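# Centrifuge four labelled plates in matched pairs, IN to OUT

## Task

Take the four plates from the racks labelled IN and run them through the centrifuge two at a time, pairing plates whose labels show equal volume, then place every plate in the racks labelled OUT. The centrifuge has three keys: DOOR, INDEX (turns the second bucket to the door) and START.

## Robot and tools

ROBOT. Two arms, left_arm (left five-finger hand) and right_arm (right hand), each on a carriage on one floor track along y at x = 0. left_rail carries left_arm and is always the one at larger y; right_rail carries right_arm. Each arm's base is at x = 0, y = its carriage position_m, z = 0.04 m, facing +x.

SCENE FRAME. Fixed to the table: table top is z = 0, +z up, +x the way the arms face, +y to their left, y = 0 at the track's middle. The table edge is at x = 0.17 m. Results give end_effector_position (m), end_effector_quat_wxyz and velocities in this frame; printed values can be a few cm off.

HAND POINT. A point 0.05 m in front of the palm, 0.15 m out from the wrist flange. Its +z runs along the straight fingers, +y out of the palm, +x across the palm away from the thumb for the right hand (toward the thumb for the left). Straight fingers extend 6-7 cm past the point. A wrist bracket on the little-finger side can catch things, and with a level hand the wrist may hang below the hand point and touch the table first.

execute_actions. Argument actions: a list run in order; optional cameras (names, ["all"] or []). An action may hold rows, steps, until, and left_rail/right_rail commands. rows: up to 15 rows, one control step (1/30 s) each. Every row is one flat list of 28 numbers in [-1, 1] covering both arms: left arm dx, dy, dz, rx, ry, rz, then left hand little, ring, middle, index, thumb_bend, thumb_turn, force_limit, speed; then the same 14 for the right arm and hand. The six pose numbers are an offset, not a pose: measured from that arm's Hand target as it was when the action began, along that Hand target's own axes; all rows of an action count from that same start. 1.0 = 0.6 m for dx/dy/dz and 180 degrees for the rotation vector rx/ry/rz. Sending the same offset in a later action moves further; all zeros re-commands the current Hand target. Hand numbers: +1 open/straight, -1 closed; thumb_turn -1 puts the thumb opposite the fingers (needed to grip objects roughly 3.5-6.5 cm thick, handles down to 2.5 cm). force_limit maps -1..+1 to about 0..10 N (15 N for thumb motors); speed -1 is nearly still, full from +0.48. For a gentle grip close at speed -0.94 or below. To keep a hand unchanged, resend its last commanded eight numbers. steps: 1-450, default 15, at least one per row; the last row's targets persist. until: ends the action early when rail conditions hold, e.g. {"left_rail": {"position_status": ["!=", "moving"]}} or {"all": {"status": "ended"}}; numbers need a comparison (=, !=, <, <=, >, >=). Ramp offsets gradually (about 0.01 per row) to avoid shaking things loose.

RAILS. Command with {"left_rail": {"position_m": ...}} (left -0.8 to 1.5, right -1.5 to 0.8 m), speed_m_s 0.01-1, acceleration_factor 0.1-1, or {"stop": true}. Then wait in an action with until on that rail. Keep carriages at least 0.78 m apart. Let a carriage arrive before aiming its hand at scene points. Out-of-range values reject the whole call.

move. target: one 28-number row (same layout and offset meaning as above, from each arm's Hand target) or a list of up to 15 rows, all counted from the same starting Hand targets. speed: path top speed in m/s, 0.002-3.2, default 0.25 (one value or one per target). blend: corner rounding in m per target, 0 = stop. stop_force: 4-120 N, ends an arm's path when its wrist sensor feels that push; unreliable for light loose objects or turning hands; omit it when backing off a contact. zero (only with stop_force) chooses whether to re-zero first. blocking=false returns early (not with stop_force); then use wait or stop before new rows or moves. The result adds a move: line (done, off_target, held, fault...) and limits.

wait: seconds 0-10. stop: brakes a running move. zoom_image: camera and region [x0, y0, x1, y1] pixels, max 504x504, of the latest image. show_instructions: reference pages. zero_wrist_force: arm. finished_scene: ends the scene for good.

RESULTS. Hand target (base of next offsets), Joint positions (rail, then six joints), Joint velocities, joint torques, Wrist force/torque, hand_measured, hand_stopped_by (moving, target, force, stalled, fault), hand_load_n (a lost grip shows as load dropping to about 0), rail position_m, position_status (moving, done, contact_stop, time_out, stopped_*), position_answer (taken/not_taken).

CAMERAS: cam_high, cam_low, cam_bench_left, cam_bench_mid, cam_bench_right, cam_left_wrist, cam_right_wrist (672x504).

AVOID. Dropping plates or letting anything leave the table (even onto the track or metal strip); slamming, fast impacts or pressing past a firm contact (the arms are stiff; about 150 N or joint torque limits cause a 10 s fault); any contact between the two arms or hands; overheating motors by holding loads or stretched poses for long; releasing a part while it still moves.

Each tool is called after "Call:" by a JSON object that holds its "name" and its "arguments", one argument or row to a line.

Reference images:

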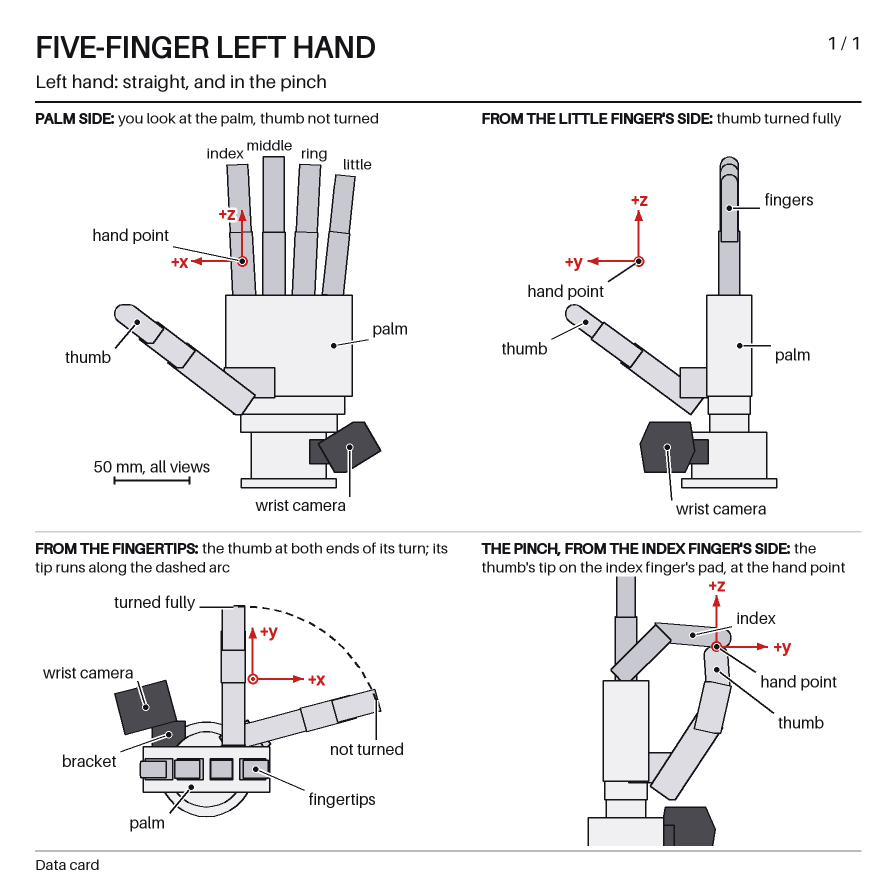

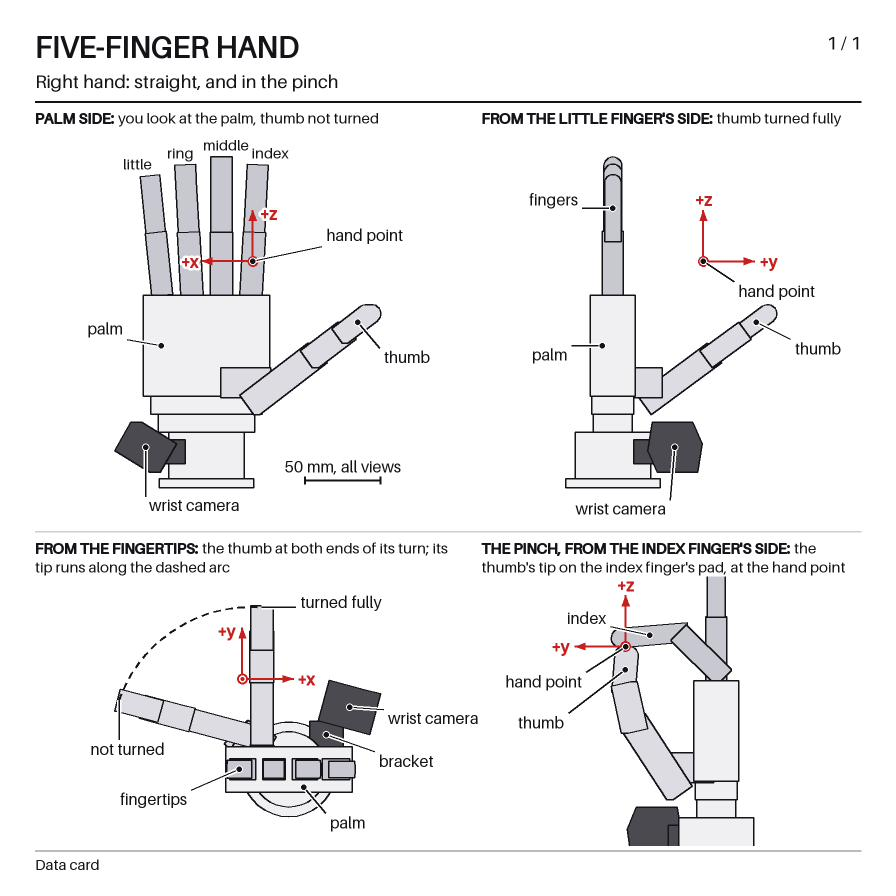

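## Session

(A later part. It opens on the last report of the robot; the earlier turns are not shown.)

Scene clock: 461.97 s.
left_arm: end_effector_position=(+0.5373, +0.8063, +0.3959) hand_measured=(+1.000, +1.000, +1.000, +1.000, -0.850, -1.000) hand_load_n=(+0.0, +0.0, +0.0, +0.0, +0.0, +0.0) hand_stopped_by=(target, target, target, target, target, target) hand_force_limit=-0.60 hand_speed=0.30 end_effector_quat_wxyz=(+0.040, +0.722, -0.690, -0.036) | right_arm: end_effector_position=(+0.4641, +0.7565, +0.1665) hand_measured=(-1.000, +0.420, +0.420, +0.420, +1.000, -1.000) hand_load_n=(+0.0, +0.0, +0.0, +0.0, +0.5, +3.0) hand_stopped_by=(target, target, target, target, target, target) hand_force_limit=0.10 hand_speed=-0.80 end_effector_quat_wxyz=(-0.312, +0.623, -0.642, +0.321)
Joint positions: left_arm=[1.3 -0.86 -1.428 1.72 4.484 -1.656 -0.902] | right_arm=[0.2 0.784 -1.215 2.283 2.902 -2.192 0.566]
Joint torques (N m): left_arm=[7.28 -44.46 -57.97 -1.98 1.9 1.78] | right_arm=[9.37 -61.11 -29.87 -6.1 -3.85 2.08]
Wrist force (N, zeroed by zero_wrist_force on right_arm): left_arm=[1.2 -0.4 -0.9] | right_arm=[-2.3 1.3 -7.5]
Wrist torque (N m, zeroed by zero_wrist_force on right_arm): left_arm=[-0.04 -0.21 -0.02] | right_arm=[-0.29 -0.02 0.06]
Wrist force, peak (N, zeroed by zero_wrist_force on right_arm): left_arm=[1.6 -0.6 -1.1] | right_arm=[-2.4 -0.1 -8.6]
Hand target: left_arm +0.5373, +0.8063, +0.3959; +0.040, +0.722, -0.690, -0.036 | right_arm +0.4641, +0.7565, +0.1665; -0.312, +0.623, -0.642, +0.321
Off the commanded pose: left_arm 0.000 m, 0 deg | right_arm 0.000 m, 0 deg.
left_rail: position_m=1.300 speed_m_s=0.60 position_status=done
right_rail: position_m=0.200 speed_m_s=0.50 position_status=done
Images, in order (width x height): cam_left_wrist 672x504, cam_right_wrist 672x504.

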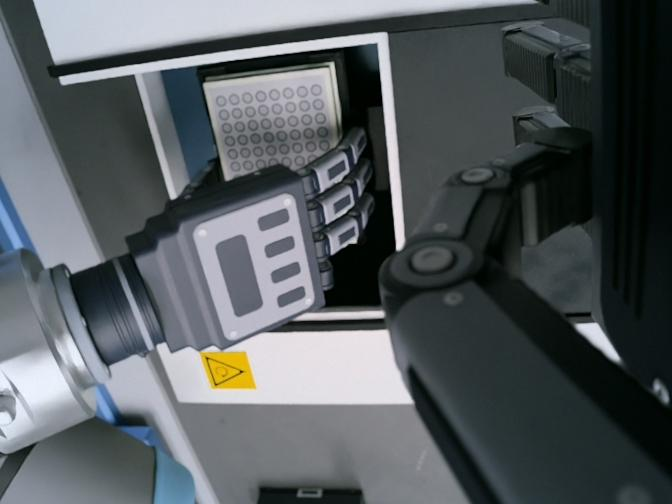

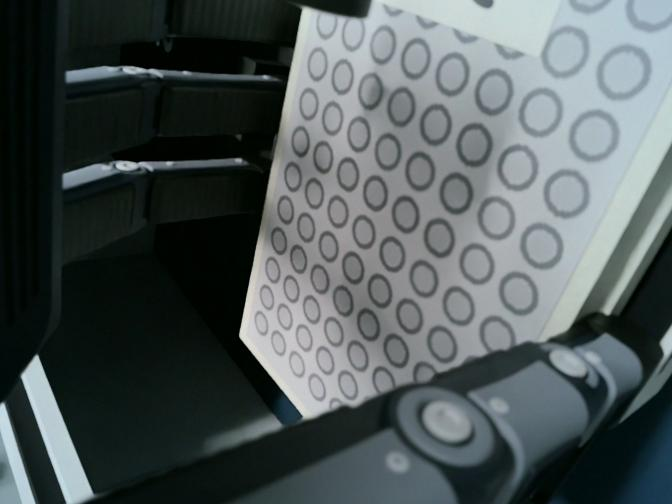

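Call:
{"name": "move", "arguments": {
  "target": [0,0,0,0,0,0,1,1,1,1,-0.85,-1,-0.6,0.3,0.0002,0.0040,-0.0053,0,0,0,-1,0.42,0.42,0.42,1,-1,0.1,-0.8],
  "speed": 0.02,
  "cameras": ["cam_left_wrist", "cam_right_wrist"]
}}

Call:
{"name": "zoom_image", "arguments": {
  "camera": "cam_left_wrist",
  "region": [180, 30, 400, 190]
}}

Scene clock: 462.90 s.
left_arm: end_effector_position=(+0.5373, +0.8063, +0.3959) hand_measured=(+1.000, +1.000, +1.000, +1.000, -0.850, -1.000) hand_load_n=(+0.0, +0.0, +0.0, +0.0, +0.0, +0.0) hand_stopped_by=(target, target, target, target, target, target) hand_force_limit=-0.60 hand_speed=0.30 end_effector_quat_wxyz=(+0.040, +0.722, -0.690, -0.036) | right_arm: end_effector_position=(+0.4603, +0.7565, +0.1665) hand_measured=(-1.000, +0.420, +0.420, +0.420, +1.000, -1.000) hand_load_n=(+0.0, +0.0, +0.0, +0.0, +0.0, +0.0) hand_stopped_by=(target, target, target, target, target, target) hand_force_limit=0.10 hand_speed=-0.80 end_effector_quat_wxyz=(-0.312, +0.623, -0.642, +0.321)
Joint positions: left_arm=[1.3 -0.86 -1.428 1.72 4.484 -1.656 -0.902] | right_arm=[0.2 0.789 -1.217 2.287 2.904 -2.195 0.57]
Joint torques (N m): left_arm=[7.27 -44.21 -58.59 -2.03 2.01 1.75] | right_arm=[14.37 -60.41 -11.14 -1.16 -4.86 2.38]
Wrist force (N, zeroed by zero_wrist_force on right_arm): left_arm=[1.2 -0.6 -1.1] | right_arm=[-0.3 1.1 -2.9]
Wrist torque (N m, zeroed by zero_wrist_force on right_arm): left_arm=[-0.06 -0.21 -0.01] | right_arm=[-0.09 -0.16 -0.02]
Wrist force, peak (N, zeroed by zero_wrist_force on right_arm): left_arm=[1.6 -0.8 -1.0] | right_arm=[-1.9 1.4 -8.0]
Hand target: left_arm +0.5373, +0.8063, +0.3959; +0.040, +0.722, -0.690, -0.036 | right_arm +0.4601, +0.7565, +0.1665; -0.312, +0.623, -0.642, +0.321
Off the commanded pose: left_arm 0.000 m, 0 deg | right_arm 0.000 m, 0 deg.
left_rail: position_m=1.300 speed_m_s=0.60 position_status=done
right_rail: position_m=0.200 speed_m_s=0.50 position_status=done
move: done
Images, in order (width x height): cam_left_wrist 672x504, cam_right_wrist 672x504.

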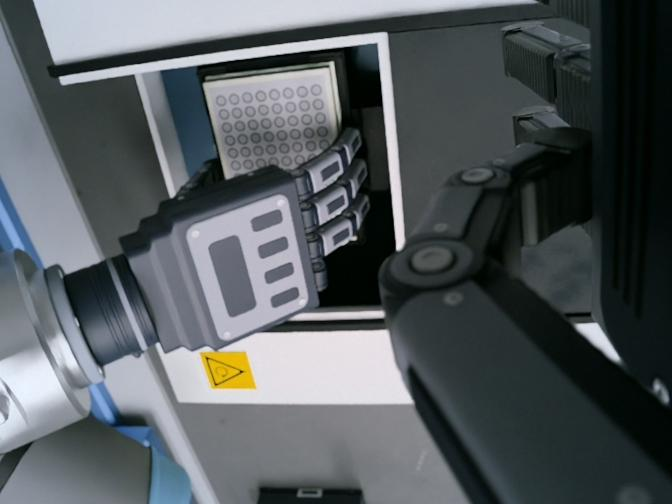

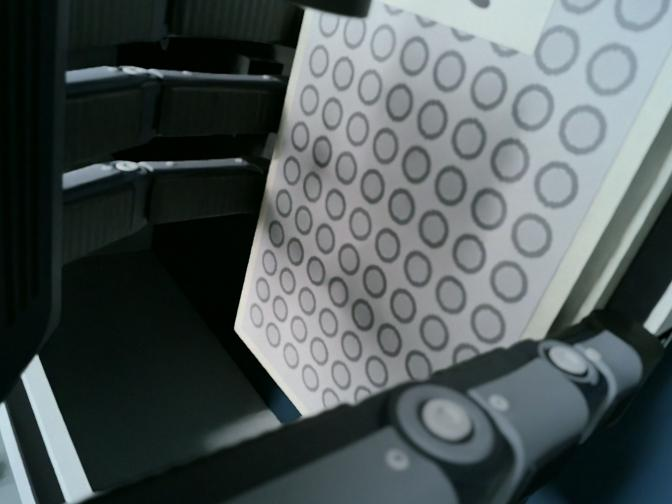

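Scaled by 2.291.

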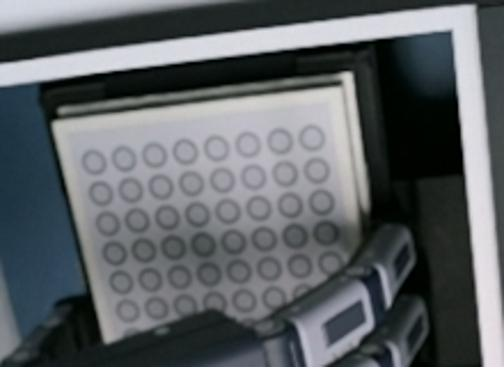

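Call:
{"name": "move", "arguments": {
  "target": [
    [0,0,0,0,0,0,1,1,1,1,-0.85,-1,-0.6,0.3,0,-0.0267,-0.02,0,0,0,-1,0.42,0.42,0.42,1,-1,0.1,-0.8],
    [0,0,0,0,0,0,1,1,1,1,-0.85,-1,-0.6,0.3,0,-0.1734,-0.1301,0,0,0,-1,0.42,0.42,0.42,1,-1,0.1,-0.8],
    [0,0,0,0,0,0,1,1,1,1,-0.85,-1,-0.6,0.3,0.583,-0.1838,-0.1165,0,0,0,-1,0.42,0.42,0.42,1,-1,0.1,-0.8]
  ],
  "speed": [0.03, 0.15, 0.25],
  "blend": [0.005, 0.03, 0],
  "cameras": ["cam_left_wrist"]
}}

Call:
{"name": "zoom_image", "arguments": {
  "camera": "cam_left_wrist",
  "region": [180, 30, 400, 280]
}}

Scene clock: 467.20 s.
left_arm: end_effector_position=(+0.5373, +0.8063, +0.3959) hand_measured=(+1.000, +1.000, +1.000, +1.000, -0.850, -1.000) hand_load_n=(+0.0, +0.0, +0.0, +0.0, +0.0, +0.0) hand_stopped_by=(target, target, target, target, target, target) hand_force_limit=-0.60 hand_speed=0.30 end_effector_quat_wxyz=(+0.040, +0.722, -0.690, -0.036) | right_arm: end_effector_position=(+0.4599, +0.4065, +0.2966) hand_measured=(-1.000, +0.420, +0.420, +0.420, +1.000, -1.000) hand_load_n=(+0.0, +0.0, +0.0, +0.0, +0.0, +0.0) hand_stopped_by=(target, target, target, target, target, target) hand_force_limit=0.10 hand_speed=-0.80 end_effector_quat_wxyz=(-0.312, +0.623, -0.642, +0.321)
Joint positions: left_arm=[1.3 -0.86 -1.428 1.72 4.484 -1.656 -0.902] | right_arm=[0.2 0.024 -1.912 2.661 3.037 -1.614 0.033]
Joint torques (N m): left_arm=[6.68 -43.15 -57.76 -1.76 1.91 1.71] | right_arm=[-14.45 -13.97 -21.72 -0.34 3.53 -2.92]
Wrist force (N, zeroed by zero_wrist_force on right_arm): left_arm=[1.4 -0.5 -0.9] | right_arm=[-0.6 0.9 -2.6]
Wrist torque (N m, zeroed by zero_wrist_force on right_arm): left_arm=[-0.05 -0.23 0.00] | right_arm=[-0.10 -0.10 0.28]
Wrist force, peak (N, zeroed by zero_wrist_force on right_arm): left_arm=[1.5 -0.4 -1.2] | right_arm=[-1.3 0.5 -3.3]
Hand target: left_arm +0.5373, +0.8063, +0.3959; +0.040, +0.722, -0.690, -0.036 | right_arm +0.4599, +0.4065, +0.2966; -0.312, +0.623, -0.642, +0.321
Off the commanded pose: left_arm 0.000 m, 0 deg | right_arm 0.000 m, 0 deg.
left_rail: position_m=1.300 speed_m_s=0.60 position_status=done
right_rail: position_m=0.200 speed_m_s=0.50 position_status=done
move: done
Images, in order (width x height): cam_left_wrist 672x504.

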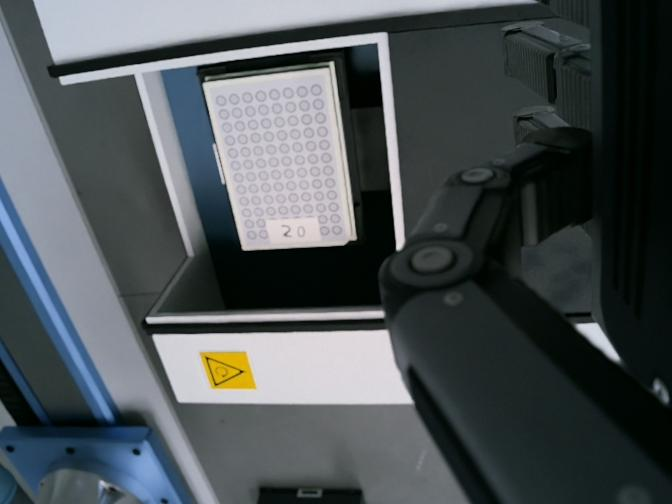

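Scaled by 2.016.

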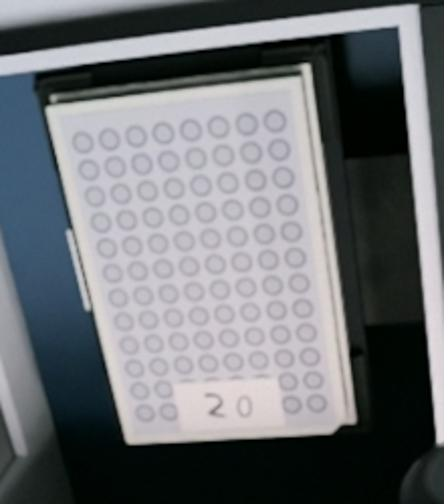

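Call:
{"name": "zoom_image", "arguments": {
  "camera": "cam_left_wrist",
  "region": [325, 205, 385, 250]
}}

Call:
{"name": "zoom_image", "arguments": {
  "camera": "cam_left_wrist",
  "region": [225, 215, 285, 260]
}}

Call:
{"name": "zoom_image", "arguments": {
  "camera": "cam_left_wrist",
  "region": [300, 40, 360, 85]
}}

Call:
{"name": "zoom_image", "arguments": {
  "camera": "cam_left_wrist",
  "region": [190, 50, 250, 95]
}}

Scaled by 8.400.

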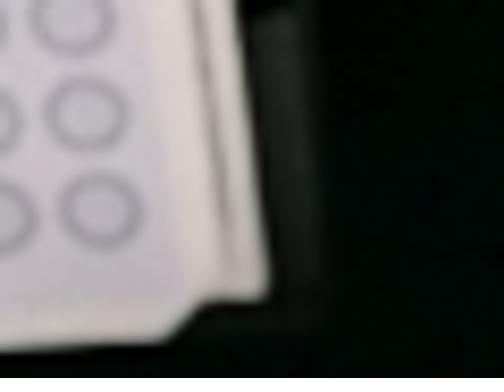

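Scaled by 8.400.

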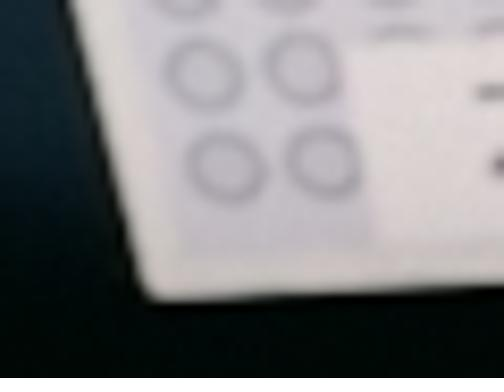

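Scaled by 8.400.

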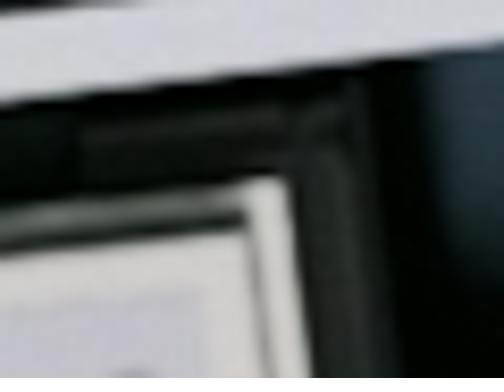

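Scaled by 8.400.

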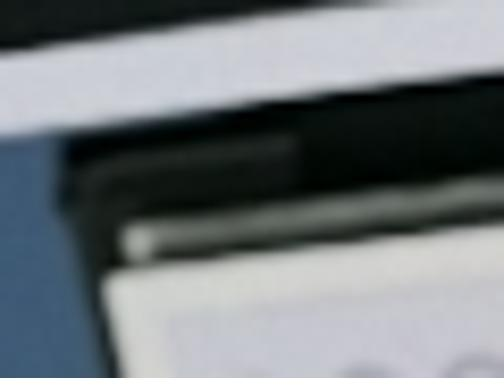

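Call:
{"name": "move", "arguments": {
  "target": [
    [0.1337,0.2055,0.1903,0,0,0,1,1,1,1,-0.85,-1,-0.6,0.3,0,0,0,0,0,0,-1,0.42,0.42,0.42,1,-1,0.1,-0.8],
    [0.1335,0.1979,0.2613,0,0,0,1,1,1,1,-0.85,-1,-0.6,0.3,0,0,0,0,0,0,-1,0.42,0.42,0.42,1,-1,0.1,-0.8]
  ],
  "speed": 0.15,
  "blend": 0.01,
  "cameras": ["cam_left_wrist"]
}}

Scene clock: 471.17 s.
left_arm: end_effector_position=(+0.4063, +0.7198, +0.2531) hand_measured=(+1.000, +1.000, +1.000, +1.000, -0.850, -1.000) hand_load_n=(+0.0, +0.0, +0.0, +0.0, +0.0, +0.0) hand_stopped_by=(target, target, target, target, target, target) hand_force_limit=-0.60 hand_speed=0.30 end_effector_quat_wxyz=(+0.040, +0.722, -0.690, -0.036) | right_arm: end_effector_position=(+0.4599, +0.4065, +0.2966) hand_measured=(-1.000, +0.420, +0.420, +0.420, +1.000, -1.000) hand_load_n=(+0.0, +0.0, +0.0, +0.0, +0.0, +0.0) hand_stopped_by=(target, target, target, target, target, target) hand_force_limit=0.10 hand_speed=-0.80 end_effector_quat_wxyz=(-0.312, +0.623, -0.642, +0.321)
Joint positions: left_arm=[1.3 -1.074 -1.388 1.953 4.192 -1.668 -1.117] | right_arm=[0.2 0.024 -1.912 2.661 3.037 -1.614 0.032]
Joint torques (N m): left_arm=[-9.71 -43.27 -29.86 -7.46 -2.55 -2.38] | right_arm=[-16.78 -16.33 -21.12 -0.84 3.36 -3.21]
Wrist force (N, zeroed by zero_wrist_force on right_arm): left_arm=[0.9 -0.4 -0.7] | right_arm=[-0.4 0.7 -2.9]
Wrist torque (N m, zeroed by zero_wrist_force on right_arm): left_arm=[-0.07 -0.11 0.11] | right_arm=[-0.11 -0.13 0.28]
Wrist force, peak (N, zeroed by zero_wrist_force on right_arm): left_arm=[0.7 -1.2 -2.1] | right_arm=[-0.1 0.8 -3.3]
Hand target: left_arm +0.4063, +0.7198, +0.2529; +0.040, +0.722, -0.690, -0.036 | right_arm +0.4599, +0.4065, +0.2966; -0.312, +0.623, -0.642, +0.321
Off the commanded pose: left_arm 0.000 m, 0 deg | right_arm 0.000 m, 0 deg.
left_rail: position_m=1.300 speed_m_s=0.60 position_status=done
right_rail: position_m=0.200 speed_m_s=0.50 position_status=done
move: done
Images, in order (width x height): cam_left_wrist 672x504.

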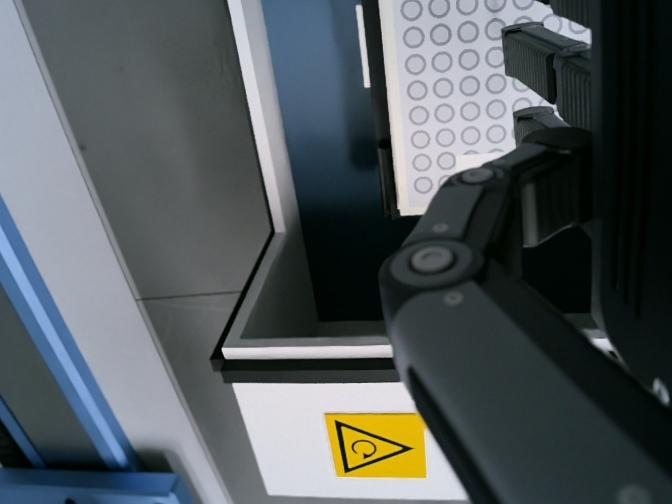

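Call:
{"name": "zoom_image", "arguments": {
  "camera": "cam_left_wrist",
  "region": [350, 0, 450, 75]
}}

Call:
{"name": "zoom_image", "arguments": {
  "camera": "cam_left_wrist",
  "region": [350, 130, 450, 230]
}}

Scaled by 5.040.

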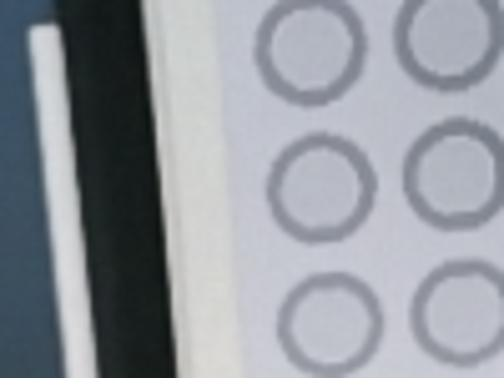

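Scaled by 5.040.

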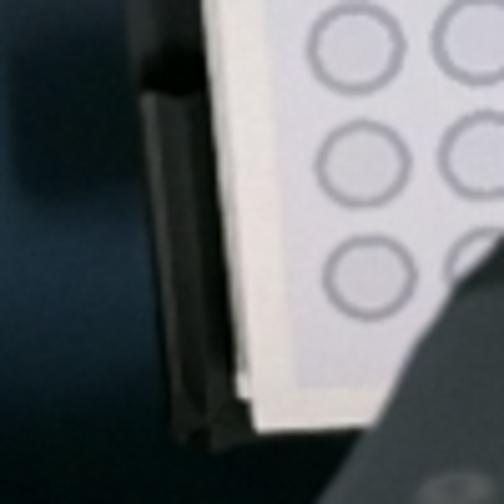

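Call:
{"name": "move", "arguments": {
  "target": [-0.0001,-0.0054,0.0498,0,0,0,1,1,1,1,-0.85,-1,-0.6,0.3,0,0,0,0,0,0,-1,0.42,0.42,0.42,1,-1,0.1,-0.8],
  "speed": 0.012,
  "stop_force": 6,
  "cameras": ["cam_left_wrist"]
}}

Scene clock: 474.47 s.
left_arm: end_effector_position=(+0.4063, +0.7197, +0.2327) hand_measured=(+1.000, +1.000, +1.000, +1.000, -0.850, -1.000) hand_load_n=(+0.0, +0.0, -1.0, +0.0, +0.0, +0.0) hand_stopped_by=(target, target, target, target, target, target) hand_force_limit=-0.60 hand_speed=0.30 end_effector_quat_wxyz=(+0.040, +0.722, -0.690, -0.036) | right_arm: end_effector_position=(+0.4599, +0.4065, +0.2966) hand_measured=(-1.000, +0.420, +0.420, +0.420, +1.000, -1.000) hand_load_n=(+0.0, +0.0, +0.0, +0.0, +0.0, +0.0) hand_stopped_by=(target, target, target, target, target, target) hand_force_limit=0.10 hand_speed=-0.80 end_effector_quat_wxyz=(-0.312, +0.623, -0.642, +0.321)
Joint positions: left_arm=[1.3 -1.074 -1.369 1.971 4.154 -1.668 -1.117] | right_arm=[0.2 0.024 -1.912 2.661 3.037 -1.614 0.032]
Joint torques (N m): left_arm=[-1.95 -67.65 -49.79 -1.4 -2.03 0.09] | right_arm=[-15.2 -15.1 -21.84 -0.94 3.19 -2.74]
Wrist force (N, zeroed by zero_wrist_force on right_arm): left_arm=[-0.1 0.4 -7.0] | right_arm=[-0.1 0.6 -2.8]
Wrist torque (N m, zeroed by zero_wrist_force on right_arm): left_arm=[0.30 -0.27 0.05] | right_arm=[-0.15 -0.17 0.30]
Wrist force, peak (N, zeroed by zero_wrist_force on right_arm): left_arm=[-0.2 0.9 -13.8] | right_arm=[-0.3 1.2 -3.2]
Hand target: left_arm +0.4063, +0.7197, +0.2327; +0.040, +0.722, -0.690, -0.036 (not the last commanded pose) | right_arm +0.4599, +0.4065, +0.2966; -0.312, +0.623, -0.642, +0.321
Off the commanded pose: left_arm 0.010 m, 0 deg | right_arm 0.000 m, 0 deg.
left_rail: position_m=1.300 speed_m_s=0.60 position_status=done
right_rail: position_m=0.200 speed_m_s=0.50 position_status=done
move: contact (left_arm)
Images, in order (width x height): cam_left_wrist 672x504.

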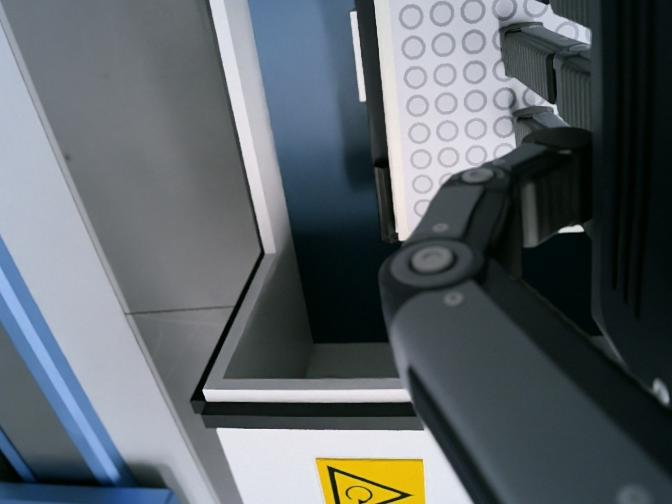

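Call:
{"name": "move", "arguments": {
  "target": [
    [0,-0.0018,-0.0166,0,0,0,1,1,1,1,-0.85,-1,-0.6,0.3,0,0,0,0,0,0,-1,0.42,0.42,0.42,1,-1,0.1,-0.8],
    [-0.0666,-0.0012,-0.0171,0,0,0,1,1,1,1,-0.85,-1,-0.6,0.3,0,0,0,0,0,0,-1,0.42,0.42,0.42,1,-1,0.1,-0.8]
  ],
  "speed": 0.08
}}

Call:
{"name": "move", "arguments": {
  "target": [-0.0001,-0.0036,0.0332,0,0,0,1,1,1,1,-0.85,-1,-0.6,0.3,0,0,0,0,0,0,-1,0.42,0.42,0.42,1,-1,0.1,-0.8],
  "speed": 0.012,
  "stop_force": 6
}}

Call:
{"name": "move", "arguments": {
  "target": [
    [0,-0.0018,-0.0166,0,0,0,1,1,1,1,-0.85,-1,-0.6,0.3,0,0,0,0,0,0,-1,0.42,0.42,0.42,1,-1,0.1,-0.8],
    [0.1332,0.0012,-0.0160,0,0,0,1,1,1,1,-0.85,-1,-0.6,0.3,0,0,0,0,0,0,-1,0.42,0.42,0.42,1,-1,0.1,-0.8]
  ],
  "speed": 0.08
}}

Call:
{"name": "move", "arguments": {
  "target": [-0.0001,-0.0036,0.0332,0,0,0,1,1,1,1,-0.85,-1,-0.6,0.3,0,0,0,0,0,0,-1,0.42,0.42,0.42,1,-1,0.1,-0.8],
  "speed": 0.012,
  "stop_force": 6
}}

Scene clock: 488.00 s.
left_arm: end_effector_position=(+0.4067, +0.7498, +0.2454) hand_measured=(+1.000, +1.000, +1.000, +1.000, -0.850, -1.000) hand_load_n=(-2.5, +0.0, +0.0, +0.0, +0.0, +0.0) hand_stopped_by=(target, target, target, target, target, target) hand_force_limit=-0.60 hand_speed=0.30 end_effector_quat_wxyz=(+0.044, +0.721, -0.691, -0.031) | right_arm: end_effector_position=(+0.4599, +0.4065, +0.2966) hand_measured=(-1.000, +0.420, +0.420, +0.420, +1.000, -1.000) hand_load_n=(+0.0, +0.0, +0.0, +0.0, +0.0, +0.0) hand_stopped_by=(target, target, target, target, target, target) hand_force_limit=0.10 hand_speed=-0.80 end_effector_quat_wxyz=(-0.312, +0.623, -0.642, +0.321)
Joint positions: left_arm=[1.3 -1.051 -1.417 2.007 4.156 -1.672 -1.092] | right_arm=[0.2 0.024 -1.912 2.661 3.037 -1.614 0.032]
Joint torques (N m): left_arm=[0.71 -55.36 -41.66 -1.49 1.14 -0.18] | right_arm=[-16.1 -13.15 -21.26 -1.24 3.48 -2.45]
Wrist force (N, zeroed by zero_wrist_force on right_arm): left_arm=[19.5 2.2 5.6] | right_arm=[0.0 1.0 -2.8]
Wrist torque (N m, zeroed by zero_wrist_force on right_arm): left_arm=[-0.51 0.91 0.98] | right_arm=[-0.07 -0.19 0.31]
Wrist force, peak (N, zeroed by zero_wrist_force on right_arm): left_arm=[133.1 -1.6 41.2] | right_arm=[-0.1 1.3 -3.4]
Hand target: left_arm +0.4067, +0.7498, +0.2454; +0.044, +0.721, -0.691, -0.031 (not the last commanded pose) | right_arm +0.4599, +0.4065, +0.2966; -0.312, +0.623, -0.642, +0.321
Off the commanded pose: left_arm 0.010 m, 1 deg | right_arm 0.000 m, 0 deg.
FORCE FAULT: contact force on the left arm reached its limit, and that arm stopped for 10 seconds. The contact can be on any part of that arm, not only on its tool. That arm's remaining commands of this call were not run. That arm's target is now where it stood when the stop ended, not its last command. That arm accepts commands again.
left_rail: position_m=1.300 speed_m_s=0.60 position_status=done
right_rail: position_m=0.200 speed_m_s=0.50 position_status=done
move: fault (left_arm)

not run: an earlier result of this reply reported a stop or a fault. Calls in your next reply go to the robot.

not run: an earlier result of this reply reported a stop or a fault. Calls in your next reply go to the robot.

not run: an earlier result of this reply reported a stop or a fault. Calls in your next reply go to the robot.

Call:
{"name": "move", "arguments": {
  "target": [
    [0.0333,0.0015,0.0004,0,0,0,1,1,1,1,-0.85,-1,-0.6,0.3,0,0,0,0,0,0,-1,0.42,0.42,0.42,1,-1,0.1,-0.8],
    [0.0333,-0.015,-0.14,0,0,0,1,1,1,1,-0.85,-1,-0.6,0.3,0,0,0,0,0,0,-1,0.42,0.42,0.42,1,-1,0.1,-0.8]
  ],
  "speed": 0.05,
  "cameras": ["cam_left_wrist"]
}}

Scene clock: 491.10 s.
left_arm: end_effector_position=(+0.4253, +0.7320, +0.3281) hand_measured=(+1.000, +1.000, +1.000, +1.000, -0.850, -1.000) hand_load_n=(+0.0, +0.0, +0.0, +0.0, +0.0, +0.0) hand_stopped_by=(target, target, target, target, target, target) hand_force_limit=-0.60 hand_speed=0.30 end_effector_quat_wxyz=(+0.044, +0.721, -0.691, -0.031) | right_arm: end_effector_position=(+0.4599, +0.4065, +0.2966) hand_measured=(-1.000, +0.420, +0.420, +0.420, +1.000, -1.000) hand_load_n=(+0.0, +0.0, +0.0, +0.0, +0.0, +0.0) hand_stopped_by=(target, target, target, target, target, target) hand_force_limit=0.10 hand_speed=-0.80 end_effector_quat_wxyz=(-0.312, +0.623, -0.642, +0.321)
Joint positions: left_arm=[1.3 -1.041 -1.447 1.876 4.319 -1.672 -1.082] | right_arm=[0.2 0.024 -1.912 2.661 3.037 -1.614 0.032]
Joint torques (N m): left_arm=[9.72 -70.63 -56.65 -1.73 2.51 2.23] | right_arm=[-16.77 -14.46 -21 -1.06 3.21 -2.46]
Wrist force (N, zeroed by zero_wrist_force on right_arm): left_arm=[6.7 -1.3 -0.9] | right_arm=[0.0 0.9 -3.0]
Wrist torque (N m, zeroed by zero_wrist_force on right_arm): left_arm=[-0.20 -0.97 0.36] | right_arm=[-0.08 -0.18 0.31]
Wrist force, peak (N, zeroed by zero_wrist_force on right_arm): left_arm=[19.6 2.0 5.9] | right_arm=[0.1 1.2 -3.4]
Hand target: left_arm +0.4253, +0.7320, +0.3283; +0.044, +0.721, -0.691, -0.031 | right_arm +0.4599, +0.4065, +0.2966; -0.312, +0.623, -0.642, +0.321
Off the commanded pose: left_arm 0.000 m, 0 deg | right_arm 0.000 m, 0 deg.
left_rail: position_m=1.300 speed_m_s=0.60 position_status=done
right_rail: position_m=0.200 speed_m_s=0.50 position_status=done
move: done
Images, in order (width x height): cam_left_wrist 672x504.

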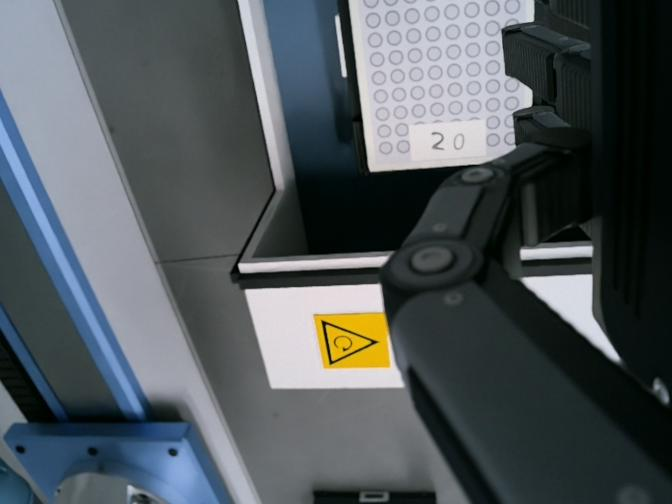

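Call:
{"name": "move", "arguments": {
  "target": [-0.1137,-0.1787,-0.1341,-0.0004,-0.0040,-0.0011,1,1,1,1,-0.85,-1,-0.6,0.3,0,0,0,0,0,0,-1,0.42,0.42,0.42,1,-1,0.1,-0.8],
  "speed": 0.15,
  "cameras": ["cam_left_wrist"]
}}

Call:
{"name": "zoom_image", "arguments": {
  "camera": "cam_left_wrist",
  "region": [180, 30, 400, 280]
}}

Call:
{"name": "zoom_image", "arguments": {
  "camera": "cam_left_wrist",
  "region": [300, 40, 360, 85]
}}

Scene clock: 493.13 s.
left_arm: end_effector_position=(+0.5371, +0.8062, +0.3958) hand_measured=(+1.000, +1.000, +1.000, +1.000, -0.850, -1.000) hand_load_n=(+0.0, +0.0, +0.0, +0.0, +0.0, +0.0) hand_stopped_by=(target, target, target, target, target, target) hand_force_limit=-0.60 hand_speed=0.30 end_effector_quat_wxyz=(+0.040, +0.722, -0.690, -0.036) | right_arm: end_effector_position=(+0.4599, +0.4065, +0.2966) hand_measured=(-1.000, +0.420, +0.420, +0.420, +1.000, -1.000) hand_load_n=(+0.0, +0.0, +0.0, +0.0, +0.0, +0.0) hand_stopped_by=(target, target, target, target, target, target) hand_force_limit=0.10 hand_speed=-0.80 end_effector_quat_wxyz=(-0.312, +0.623, -0.642, +0.321)
Joint positions: left_arm=[1.3 -0.86 -1.428 1.72 4.483 -1.657 -0.903] | right_arm=[0.2 0.024 -1.912 2.661 3.037 -1.614 0.032]
Joint torques (N m): left_arm=[8.39 -44.78 -59.5 -1.87 2.72 1.95] | right_arm=[-16.17 -13.29 -20.96 -1.27 3.22 -2.38]
Wrist force (N, zeroed by zero_wrist_force on right_arm): left_arm=[7.4 -1.4 -0.9] | right_arm=[-0.2 0.9 -3.1]
Wrist torque (N m, zeroed by zero_wrist_force on right_arm): left_arm=[-0.19 -1.15 0.39] | right_arm=[-0.08 -0.15 0.30]
Wrist force, peak (N, zeroed by zero_wrist_force on right_arm): left_arm=[7.7 -1.6 -0.9] | right_arm=[-0.2 1.0 -3.3]
Hand target: left_arm +0.5373, +0.8063, +0.3958; +0.040, +0.722, -0.690, -0.036 | right_arm +0.4599, +0.4065, +0.2966; -0.312, +0.623, -0.642, +0.321
Off the commanded pose: left_arm 0.000 m, 0 deg | right_arm 0.000 m, 0 deg.
left_rail: position_m=1.300 speed_m_s=0.60 position_status=done
right_rail: position_m=0.200 speed_m_s=0.50 position_status=done
move: done
Images, in order (width x height): cam_left_wrist 672x504.

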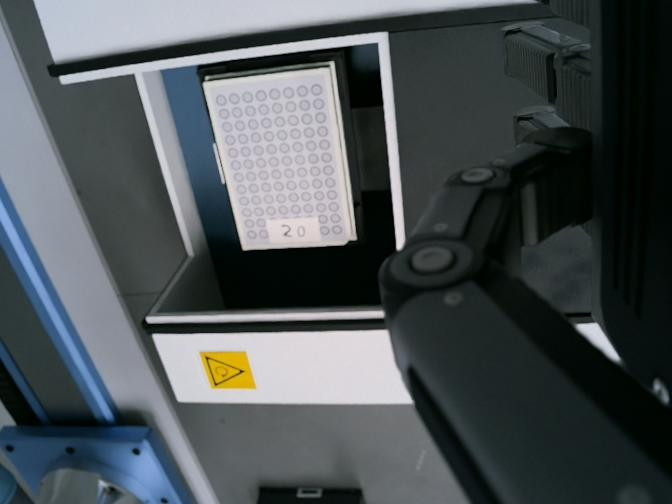

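Scaled by 2.016.

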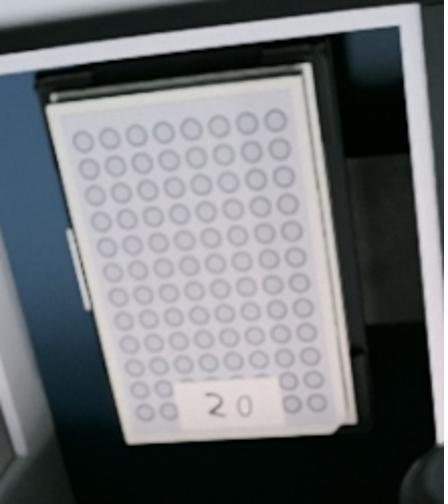

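Scaled by 8.400.

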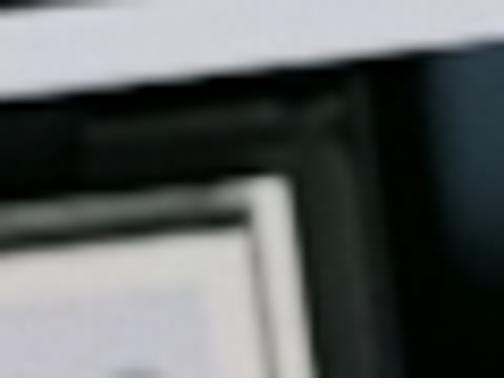

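Call:
{"name": "move", "arguments": {
  "target": [
    [0.2,0.2093,0.1839,0,0,0,1,1,1,1,-0.85,-1,-0.6,0.3,0,0,0,0,0,0,-1,0.42,0.42,0.42,1,-1,0.1,-0.8],
    [0.1998,0.2011,0.2602,0,0,0,1,1,1,1,-0.85,-1,-0.6,0.3,0,0,0,0,0,0,-1,0.42,0.42,0.42,1,-1,0.1,-0.8]
  ],
  "speed": 0.15,
  "cameras": ["cam_left_wrist"]
}}

Call:
{"name": "zoom_image", "arguments": {
  "camera": "cam_left_wrist",
  "region": [340, 0, 520, 135]
}}

Scene clock: 496.43 s.
left_arm: end_effector_position=(+0.4063, +0.6798, +0.2540) hand_measured=(+1.000, +1.000, +1.000, +1.000, -0.850, -1.000) hand_load_n=(+0.0, +0.0, +0.0, +0.0, +0.0, +0.0) hand_stopped_by=(target, target, target, target, target, target) hand_force_limit=-0.60 hand_speed=0.30 end_effector_quat_wxyz=(+0.040, +0.722, -0.690, -0.036) | right_arm: end_effector_position=(+0.4599, +0.4065, +0.2966) hand_measured=(-1.000, +0.420, +0.420, +0.420, +1.000, -1.000) hand_load_n=(+0.0, +0.0, +0.0, +0.0, +0.0, +0.0) hand_stopped_by=(target, target, target, target, target, target) hand_force_limit=0.10 hand_speed=-0.80 end_effector_quat_wxyz=(-0.312, +0.623, -0.642, +0.321)
Joint positions: left_arm=[1.3 -1.1 -1.343 1.895 4.202 -1.67 -1.143] | right_arm=[0.2 0.024 -1.912 2.661 3.037 -1.614 0.032]
Joint torques (N m): left_arm=[-3.15 -46.49 -30.33 -7.59 0.05 -2.26] | right_arm=[-16.75 -14.49 -21.14 -1.47 3.26 -2.35]
Wrist force (N, zeroed by zero_wrist_force on right_arm): left_arm=[6.8 -1.4 -0.8] | right_arm=[-0.3 1.0 -3.0]
Wrist torque (N m, zeroed by zero_wrist_force on right_arm): left_arm=[-0.21 -0.99 0.51] | right_arm=[-0.07 -0.14 0.30]
Wrist force, peak (N, zeroed by zero_wrist_force on right_arm): left_arm=[7.7 -1.3 -0.9] | right_arm=[-0.6 1.3 -3.2]
Hand target: left_arm +0.4063, +0.6798, +0.2539; +0.040, +0.722, -0.690, -0.036 | right_arm +0.4599, +0.4065, +0.2966; -0.312, +0.623, -0.642, +0.321
Off the commanded pose: left_arm 0.000 m, 0 deg | right_arm 0.000 m, 0 deg.
left_rail: position_m=1.300 speed_m_s=0.60 position_status=done
right_rail: position_m=0.200 speed_m_s=0.50 position_status=done
move: done
Images, in order (width x height): cam_left_wrist 672x504.

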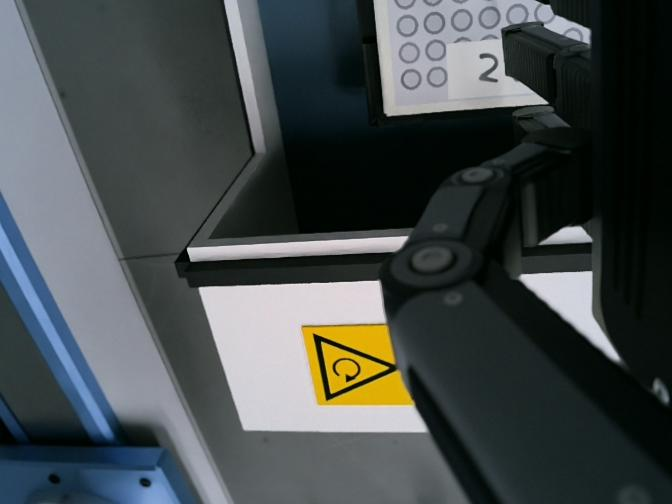

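Scaled by 2.800.

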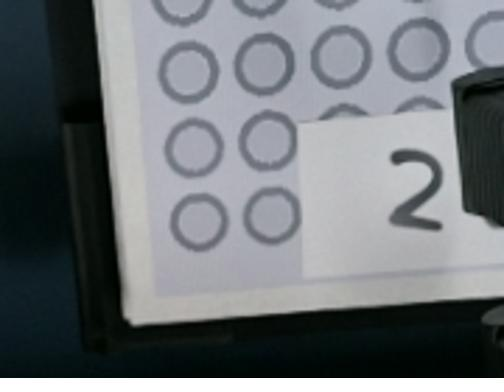

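Call:
{"name": "move", "arguments": {
  "target": [-0.0001,-0.0045,0.0415,0,0,0,1,1,1,1,-0.85,-1,-0.6,0.3,0,0,0,0,0,0,-1,0.42,0.42,0.42,1,-1,0.1,-0.8],
  "speed": 0.012,
  "stop_force": 6,
  "cameras": ["cam_left_wrist"]
}}

Call:
{"name": "zoom_image", "arguments": {
  "camera": "cam_left_wrist",
  "region": [340, 0, 520, 135]
}}

Scene clock: 499.70 s.
left_arm: end_effector_position=(+0.4063, +0.6798, +0.2327) hand_measured=(+1.000, +1.000, +1.000, +1.000, -0.850, -1.000) hand_load_n=(+0.0, +0.0, -0.5, +0.0, +0.0, +0.0) hand_stopped_by=(target, target, target, target, target, target) hand_force_limit=-0.60 hand_speed=0.30 end_effector_quat_wxyz=(+0.040, +0.722, -0.690, -0.036) | right_arm: end_effector_position=(+0.4599, +0.4065, +0.2966) hand_measured=(-1.000, +0.420, +0.420, +0.420, +1.000, -1.000) hand_load_n=(+0.0, +0.0, +0.0, +0.0, -0.5, +0.0) hand_stopped_by=(target, target, target, target, target, target) hand_force_limit=0.10 hand_speed=-0.80 end_effector_quat_wxyz=(-0.312, +0.623, -0.642, +0.321)
Joint positions: left_arm=[1.3 -1.1 -1.324 1.914 4.163 -1.67 -1.143] | right_arm=[0.2 0.024 -1.912 2.661 3.037 -1.614 0.032]
Joint torques (N m): left_arm=[3.69 -73.15 -50.06 -1.36 0.23 -0.48] | right_arm=[-16.27 -14.19 -21.54 -1.46 3.11 -2.17]
Wrist force (N, zeroed by zero_wrist_force on right_arm): left_arm=[6.6 -1.6 -6.7] | right_arm=[-0.3 0.8 -3.1]
Wrist torque (N m, zeroed by zero_wrist_force on right_arm): left_arm=[-0.01 -1.19 0.52] | right_arm=[-0.10 -0.14 0.28]
Wrist force, peak (N, zeroed by zero_wrist_force on right_arm): left_arm=[6.6 -0.5 -12.9] | right_arm=[-0.3 1.0 -3.2]
Hand target: left_arm +0.4063, +0.6798, +0.2327; +0.040, +0.722, -0.690, -0.036 (not the last commanded pose) | right_arm +0.4599, +0.4065, +0.2966; -0.312, +0.623, -0.642, +0.321
Off the commanded pose: left_arm 0.004 m, 0 deg | right_arm 0.000 m, 0 deg.
left_rail: position_m=1.300 speed_m_s=0.60 position_status=done
right_rail: position_m=0.200 speed_m_s=0.50 position_status=done
move: contact (left_arm)
Images, in order (width x height): cam_left_wrist 672x504.

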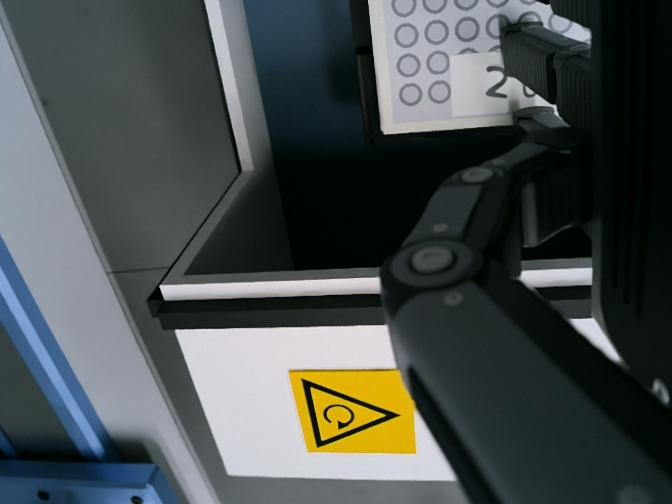

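Scaled by 2.800.

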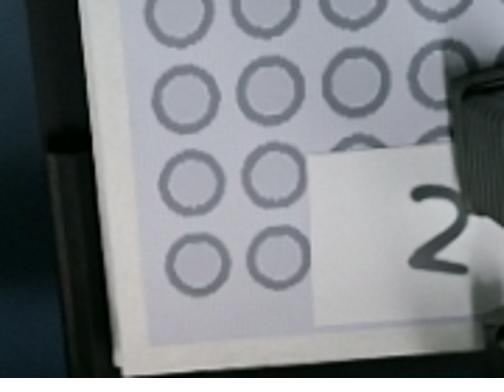

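Call:
{"name": "move", "arguments": {
  "target": [
    [0.0007,0.0232,-0.2156,0,0,0,1,1,1,1,-0.85,-1,-0.6,0.3,0,0,0,0,0,0,-1,0.42,0.42,0.42,1,-1,0.1,-0.8],
    [-0.2943,0.2759,-0.2518,0.1986,0.1995,-0.4661,1,1,1,1,-0.85,-1,-0.6,0.3,0,0,0,0,0,0,-1,0.42,0.42,0.42,1,-1,0.1,-0.8],
    [-0.3044,0.4769,-0.096,0.1986,0.1995,-0.4661,1,1,1,1,-0.85,-1,-0.6,0.3,0,0,0,0,0,0,-1,0.42,0.42,0.42,1,-1,0.1,-0.8]
  ],
  "speed": [0.15, 0.3, 0.2],
  "blend": [0.02, 0.02, 0],
  "cameras": ["cam_high", "cam_bench_left"]
}}

Scene clock: 505.80 s.
left_arm: end_effector_position=(+0.1199, +0.8497, +0.3199) hand_measured=(+1.000, +1.000, +1.000, +1.000, -0.850, -1.000) hand_load_n=(+0.0, +0.0, +0.0, +0.0, +0.0, -0.5) hand_stopped_by=(target, target, target, target, target, target) hand_force_limit=-0.60 hand_speed=0.30 end_effector_quat_wxyz=(-0.005, +0.940, +0.015, +0.340) | right_arm: end_effector_position=(+0.4599, +0.4065, +0.2966) hand_measured=(-1.000, +0.420, +0.420, +0.420, +1.000, -1.000) hand_load_n=(+0.5, +0.0, +0.0, +0.0, +0.0, +0.0) hand_stopped_by=(target, target, target, target, target, target) hand_force_limit=0.10 hand_speed=-0.80 end_effector_quat_wxyz=(-0.312, +0.623, -0.642, +0.321)
Joint positions: left_arm=[1.3 -2.208 -2.036 2.408 4.817 -1.044 -3.942] | right_arm=[0.2 0.024 -1.912 2.661 3.037 -1.614 0.032]
Joint torques (N m): left_arm=[-8.95 11.89 -32.6 -5.62 -1.72 -2.58] | right_arm=[-16.95 -16.4 -21.09 -1.54 3.14 -2.06]
Wrist force (N, zeroed by zero_wrist_force on right_arm): left_arm=[8.2 -1.7 -0.1] | right_arm=[-0.3 1.2 -2.9]
Wrist torque (N m, zeroed by zero_wrist_force on right_arm): left_arm=[-0.18 -1.11 0.38] | right_arm=[-0.04 -0.13 0.30]
Wrist force, peak (N, zeroed by zero_wrist_force on right_arm): left_arm=[6.8 -1.6 -7.0] | right_arm=[0.1 1.1 -3.4]
Hand target: left_arm +0.1199, +0.8497, +0.3199; -0.005, +0.940, +0.015, +0.340 | right_arm +0.4599, +0.4065, +0.2966; -0.312, +0.623, -0.642, +0.321
Off the commanded pose: left_arm 0.000 m, 0 deg | right_arm 0.000 m, 0 deg.
left_rail: position_m=1.300 speed_m_s=0.60 position_status=done
right_rail: position_m=0.200 speed_m_s=0.50 position_status=done
move: done
Images, in order (width x height): cam_high 672x504, cam_bench_left 672x504.

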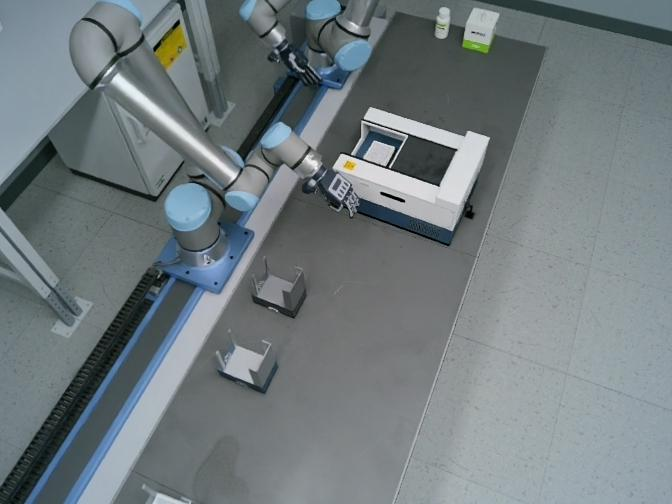

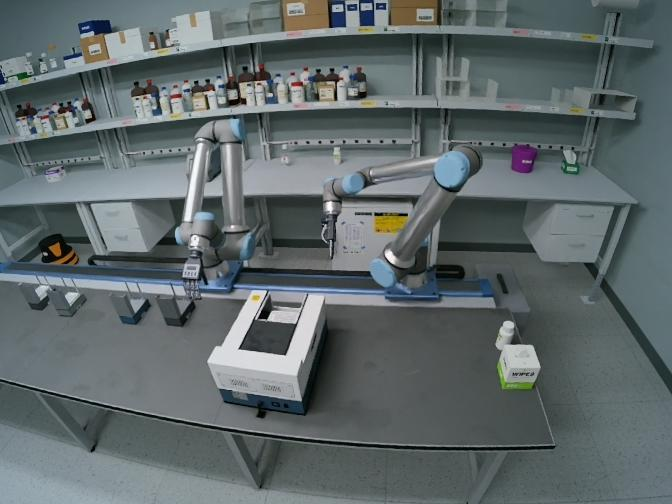

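Call:
{"name": "execute_actions", "arguments": {
  "actions": [
    {"right_rail":{"position_m":-1.0},"steps":5}
  ]
}}

Call:
{"name": "move", "arguments": {
  "target": [
    [-0.0633,0.0662,0.229,0,0,0,1,1,1,1,1,1,-0.6,0.3,0,0,0,0,0,0,-1,0.42,0.42,0.42,1,-1,0.1,-0.8],
    [0.0644,0.0564,0.3462,0,0,0,1,1,1,1,1,1,-0.6,0.3,0,0,0,0,0,0,-1,0.42,0.42,0.42,1,-1,0.1,-0.8]
  ],
  "speed": 0.15,
  "blend": 0.01,
  "cameras": ["cam_left_wrist"]
}}

Scene clock: 509.40 s.
left_arm: end_effector_position=(+0.1198, +0.8497, +0.3199) hand_measured=(+1.000, +1.000, +1.000, +1.000, -0.850, -1.000) hand_load_n=(+0.0, +0.0, +0.0, +0.0, +0.0, +0.0) hand_stopped_by=(target, target, target, target, target, target) hand_force_limit=-0.60 hand_speed=0.30 end_effector_quat_wxyz=(-0.005, +0.940, +0.015, +0.340) | right_arm: end_effector_position=(+0.4599, -0.7484, +0.2966) hand_measured=(-1.000, +0.420, +0.420, +0.420, +1.000, -1.000) hand_load_n=(+0.0, +0.0, +0.0, +0.0, +0.0, +0.0) hand_stopped_by=(target, target, target, target, target, target) hand_force_limit=0.10 hand_speed=-0.80 end_effector_quat_wxyz=(-0.312, +0.623, -0.642, +0.321) end_effector_velocity=(+0.000, -0.195, +0.000) end_effector_angular_velocity=(-0.001, +0.000, +0.001)
Joint positions: left_arm=[1.3 -2.208 -2.036 2.408 4.817 -1.044 -3.942] | right_arm=[-0.955 0.024 -1.912 2.661 3.037 -1.614 0.032]
Joint velocities: left_arm=[within noise] | right_arm=[-0.195 0 -0.001 0 0 0.001 -0.001]
Joint torques (N m): left_arm=[-9.05 10.46 -32.9 -3.95 -1.36 -2.26] | right_arm=[-16.11 -5.98 -25.24 -1.55 2.83 -2.1]
Wrist force (N, zeroed by zero_wrist_force on right_arm): left_arm=[8.5 -1.6 -0.4] | right_arm=[0.4 0.7 -3.1]
Wrist torque (N m, zeroed by zero_wrist_force on right_arm): left_arm=[-0.14 -1.16 0.39] | right_arm=[-0.10 -0.22 0.33]
Wrist force, peak (N, zeroed by zero_wrist_force on right_arm): left_arm=[8.9 -1.8 -0.2] | right_arm=[0.5 1.2 -3.2]
Hand target: left_arm +0.1199, +0.8497, +0.3199; -0.005, +0.940, +0.015, +0.340 | right_arm +0.4599, -0.7484, +0.2966; -0.312, +0.623, -0.642, +0.321
Off the commanded pose: left_arm 0.000 m, 0 deg | right_arm 0.000 m, 0 deg.
left_rail: position_m=1.300 speed_m_s=0.60 position_status=done
right_rail: position_m=-0.955 position_m_goal=-1.000 speed_m_s=0.50 position_status=moving position_answer=taken
not at rest: the robot was still moving 3 seconds after this call's last action.

Scene clock: 511.80 s.
left_arm: end_effector_position=(+0.2835, +0.8210, +0.1851) hand_measured=(+1.000, +1.000, +1.000, +1.000, +1.000, +1.000) hand_load_n=(+0.5, +0.0, +0.0, +0.0, +0.0, -0.5) hand_stopped_by=(target, target, target, target, target, target) hand_force_limit=-0.60 hand_speed=0.30 end_effector_quat_wxyz=(-0.005, +0.940, +0.015, +0.340) | right_arm: end_effector_position=(+0.4599, -0.7935, +0.2966) hand_measured=(-1.000, +0.420, +0.420, +0.420, +1.000, -1.000) hand_load_n=(+0.0, +0.0, -0.5, +0.0, +0.0, +0.0) hand_stopped_by=(target, target, target, target, target, target) hand_force_limit=0.10 hand_speed=-0.80 end_effector_quat_wxyz=(-0.312, +0.623, -0.642, +0.321)
Joint positions: left_arm=[1.3 -1.782 -1.726 2.583 4.053 -0.9 -3.454] | right_arm=[-1 0.024 -1.912 2.661 3.037 -1.614 0.032]
Joint torques (N m): left_arm=[8.6 -3.73 -20.89 -6.47 3.75 2.11] | right_arm=[-14.76 0.97 -28.33 -1.51 2.11 -2.16]
Wrist force (N, zeroed by zero_wrist_force on right_arm): left_arm=[8.6 -1.9 0.1] | right_arm=[-0.3 0.8 -2.7]
Wrist torque (N m, zeroed by zero_wrist_force on right_arm): left_arm=[-0.19 -1.13 0.40] | right_arm=[-0.12 -0.15 0.29]
Wrist force, peak (N, zeroed by zero_wrist_force on right_arm): left_arm=[9.5 -2.1 0.4] | right_arm=[-0.2 1.0 -3.3]
Hand target: left_arm +0.2835, +0.8210, +0.1851; -0.005, +0.940, +0.015, +0.340 | right_arm +0.4599, -0.7935, +0.2966; -0.312, +0.623, -0.642, +0.321
Off the commanded pose: left_arm 0.000 m, 0 deg | right_arm 0.000 m, 0 deg.
left_rail: position_m=1.300 speed_m_s=0.60 position_status=done
right_rail: position_m=-1.000 speed_m_s=0.50 position_status=done
move: done
Images, in order (width x height): cam_left_wrist 672x504.

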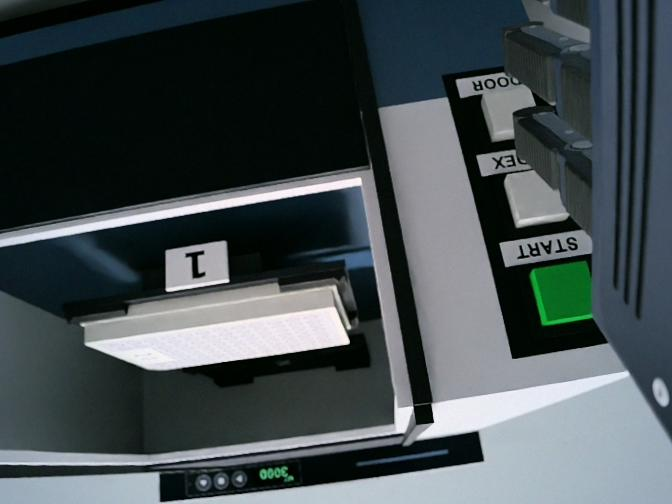

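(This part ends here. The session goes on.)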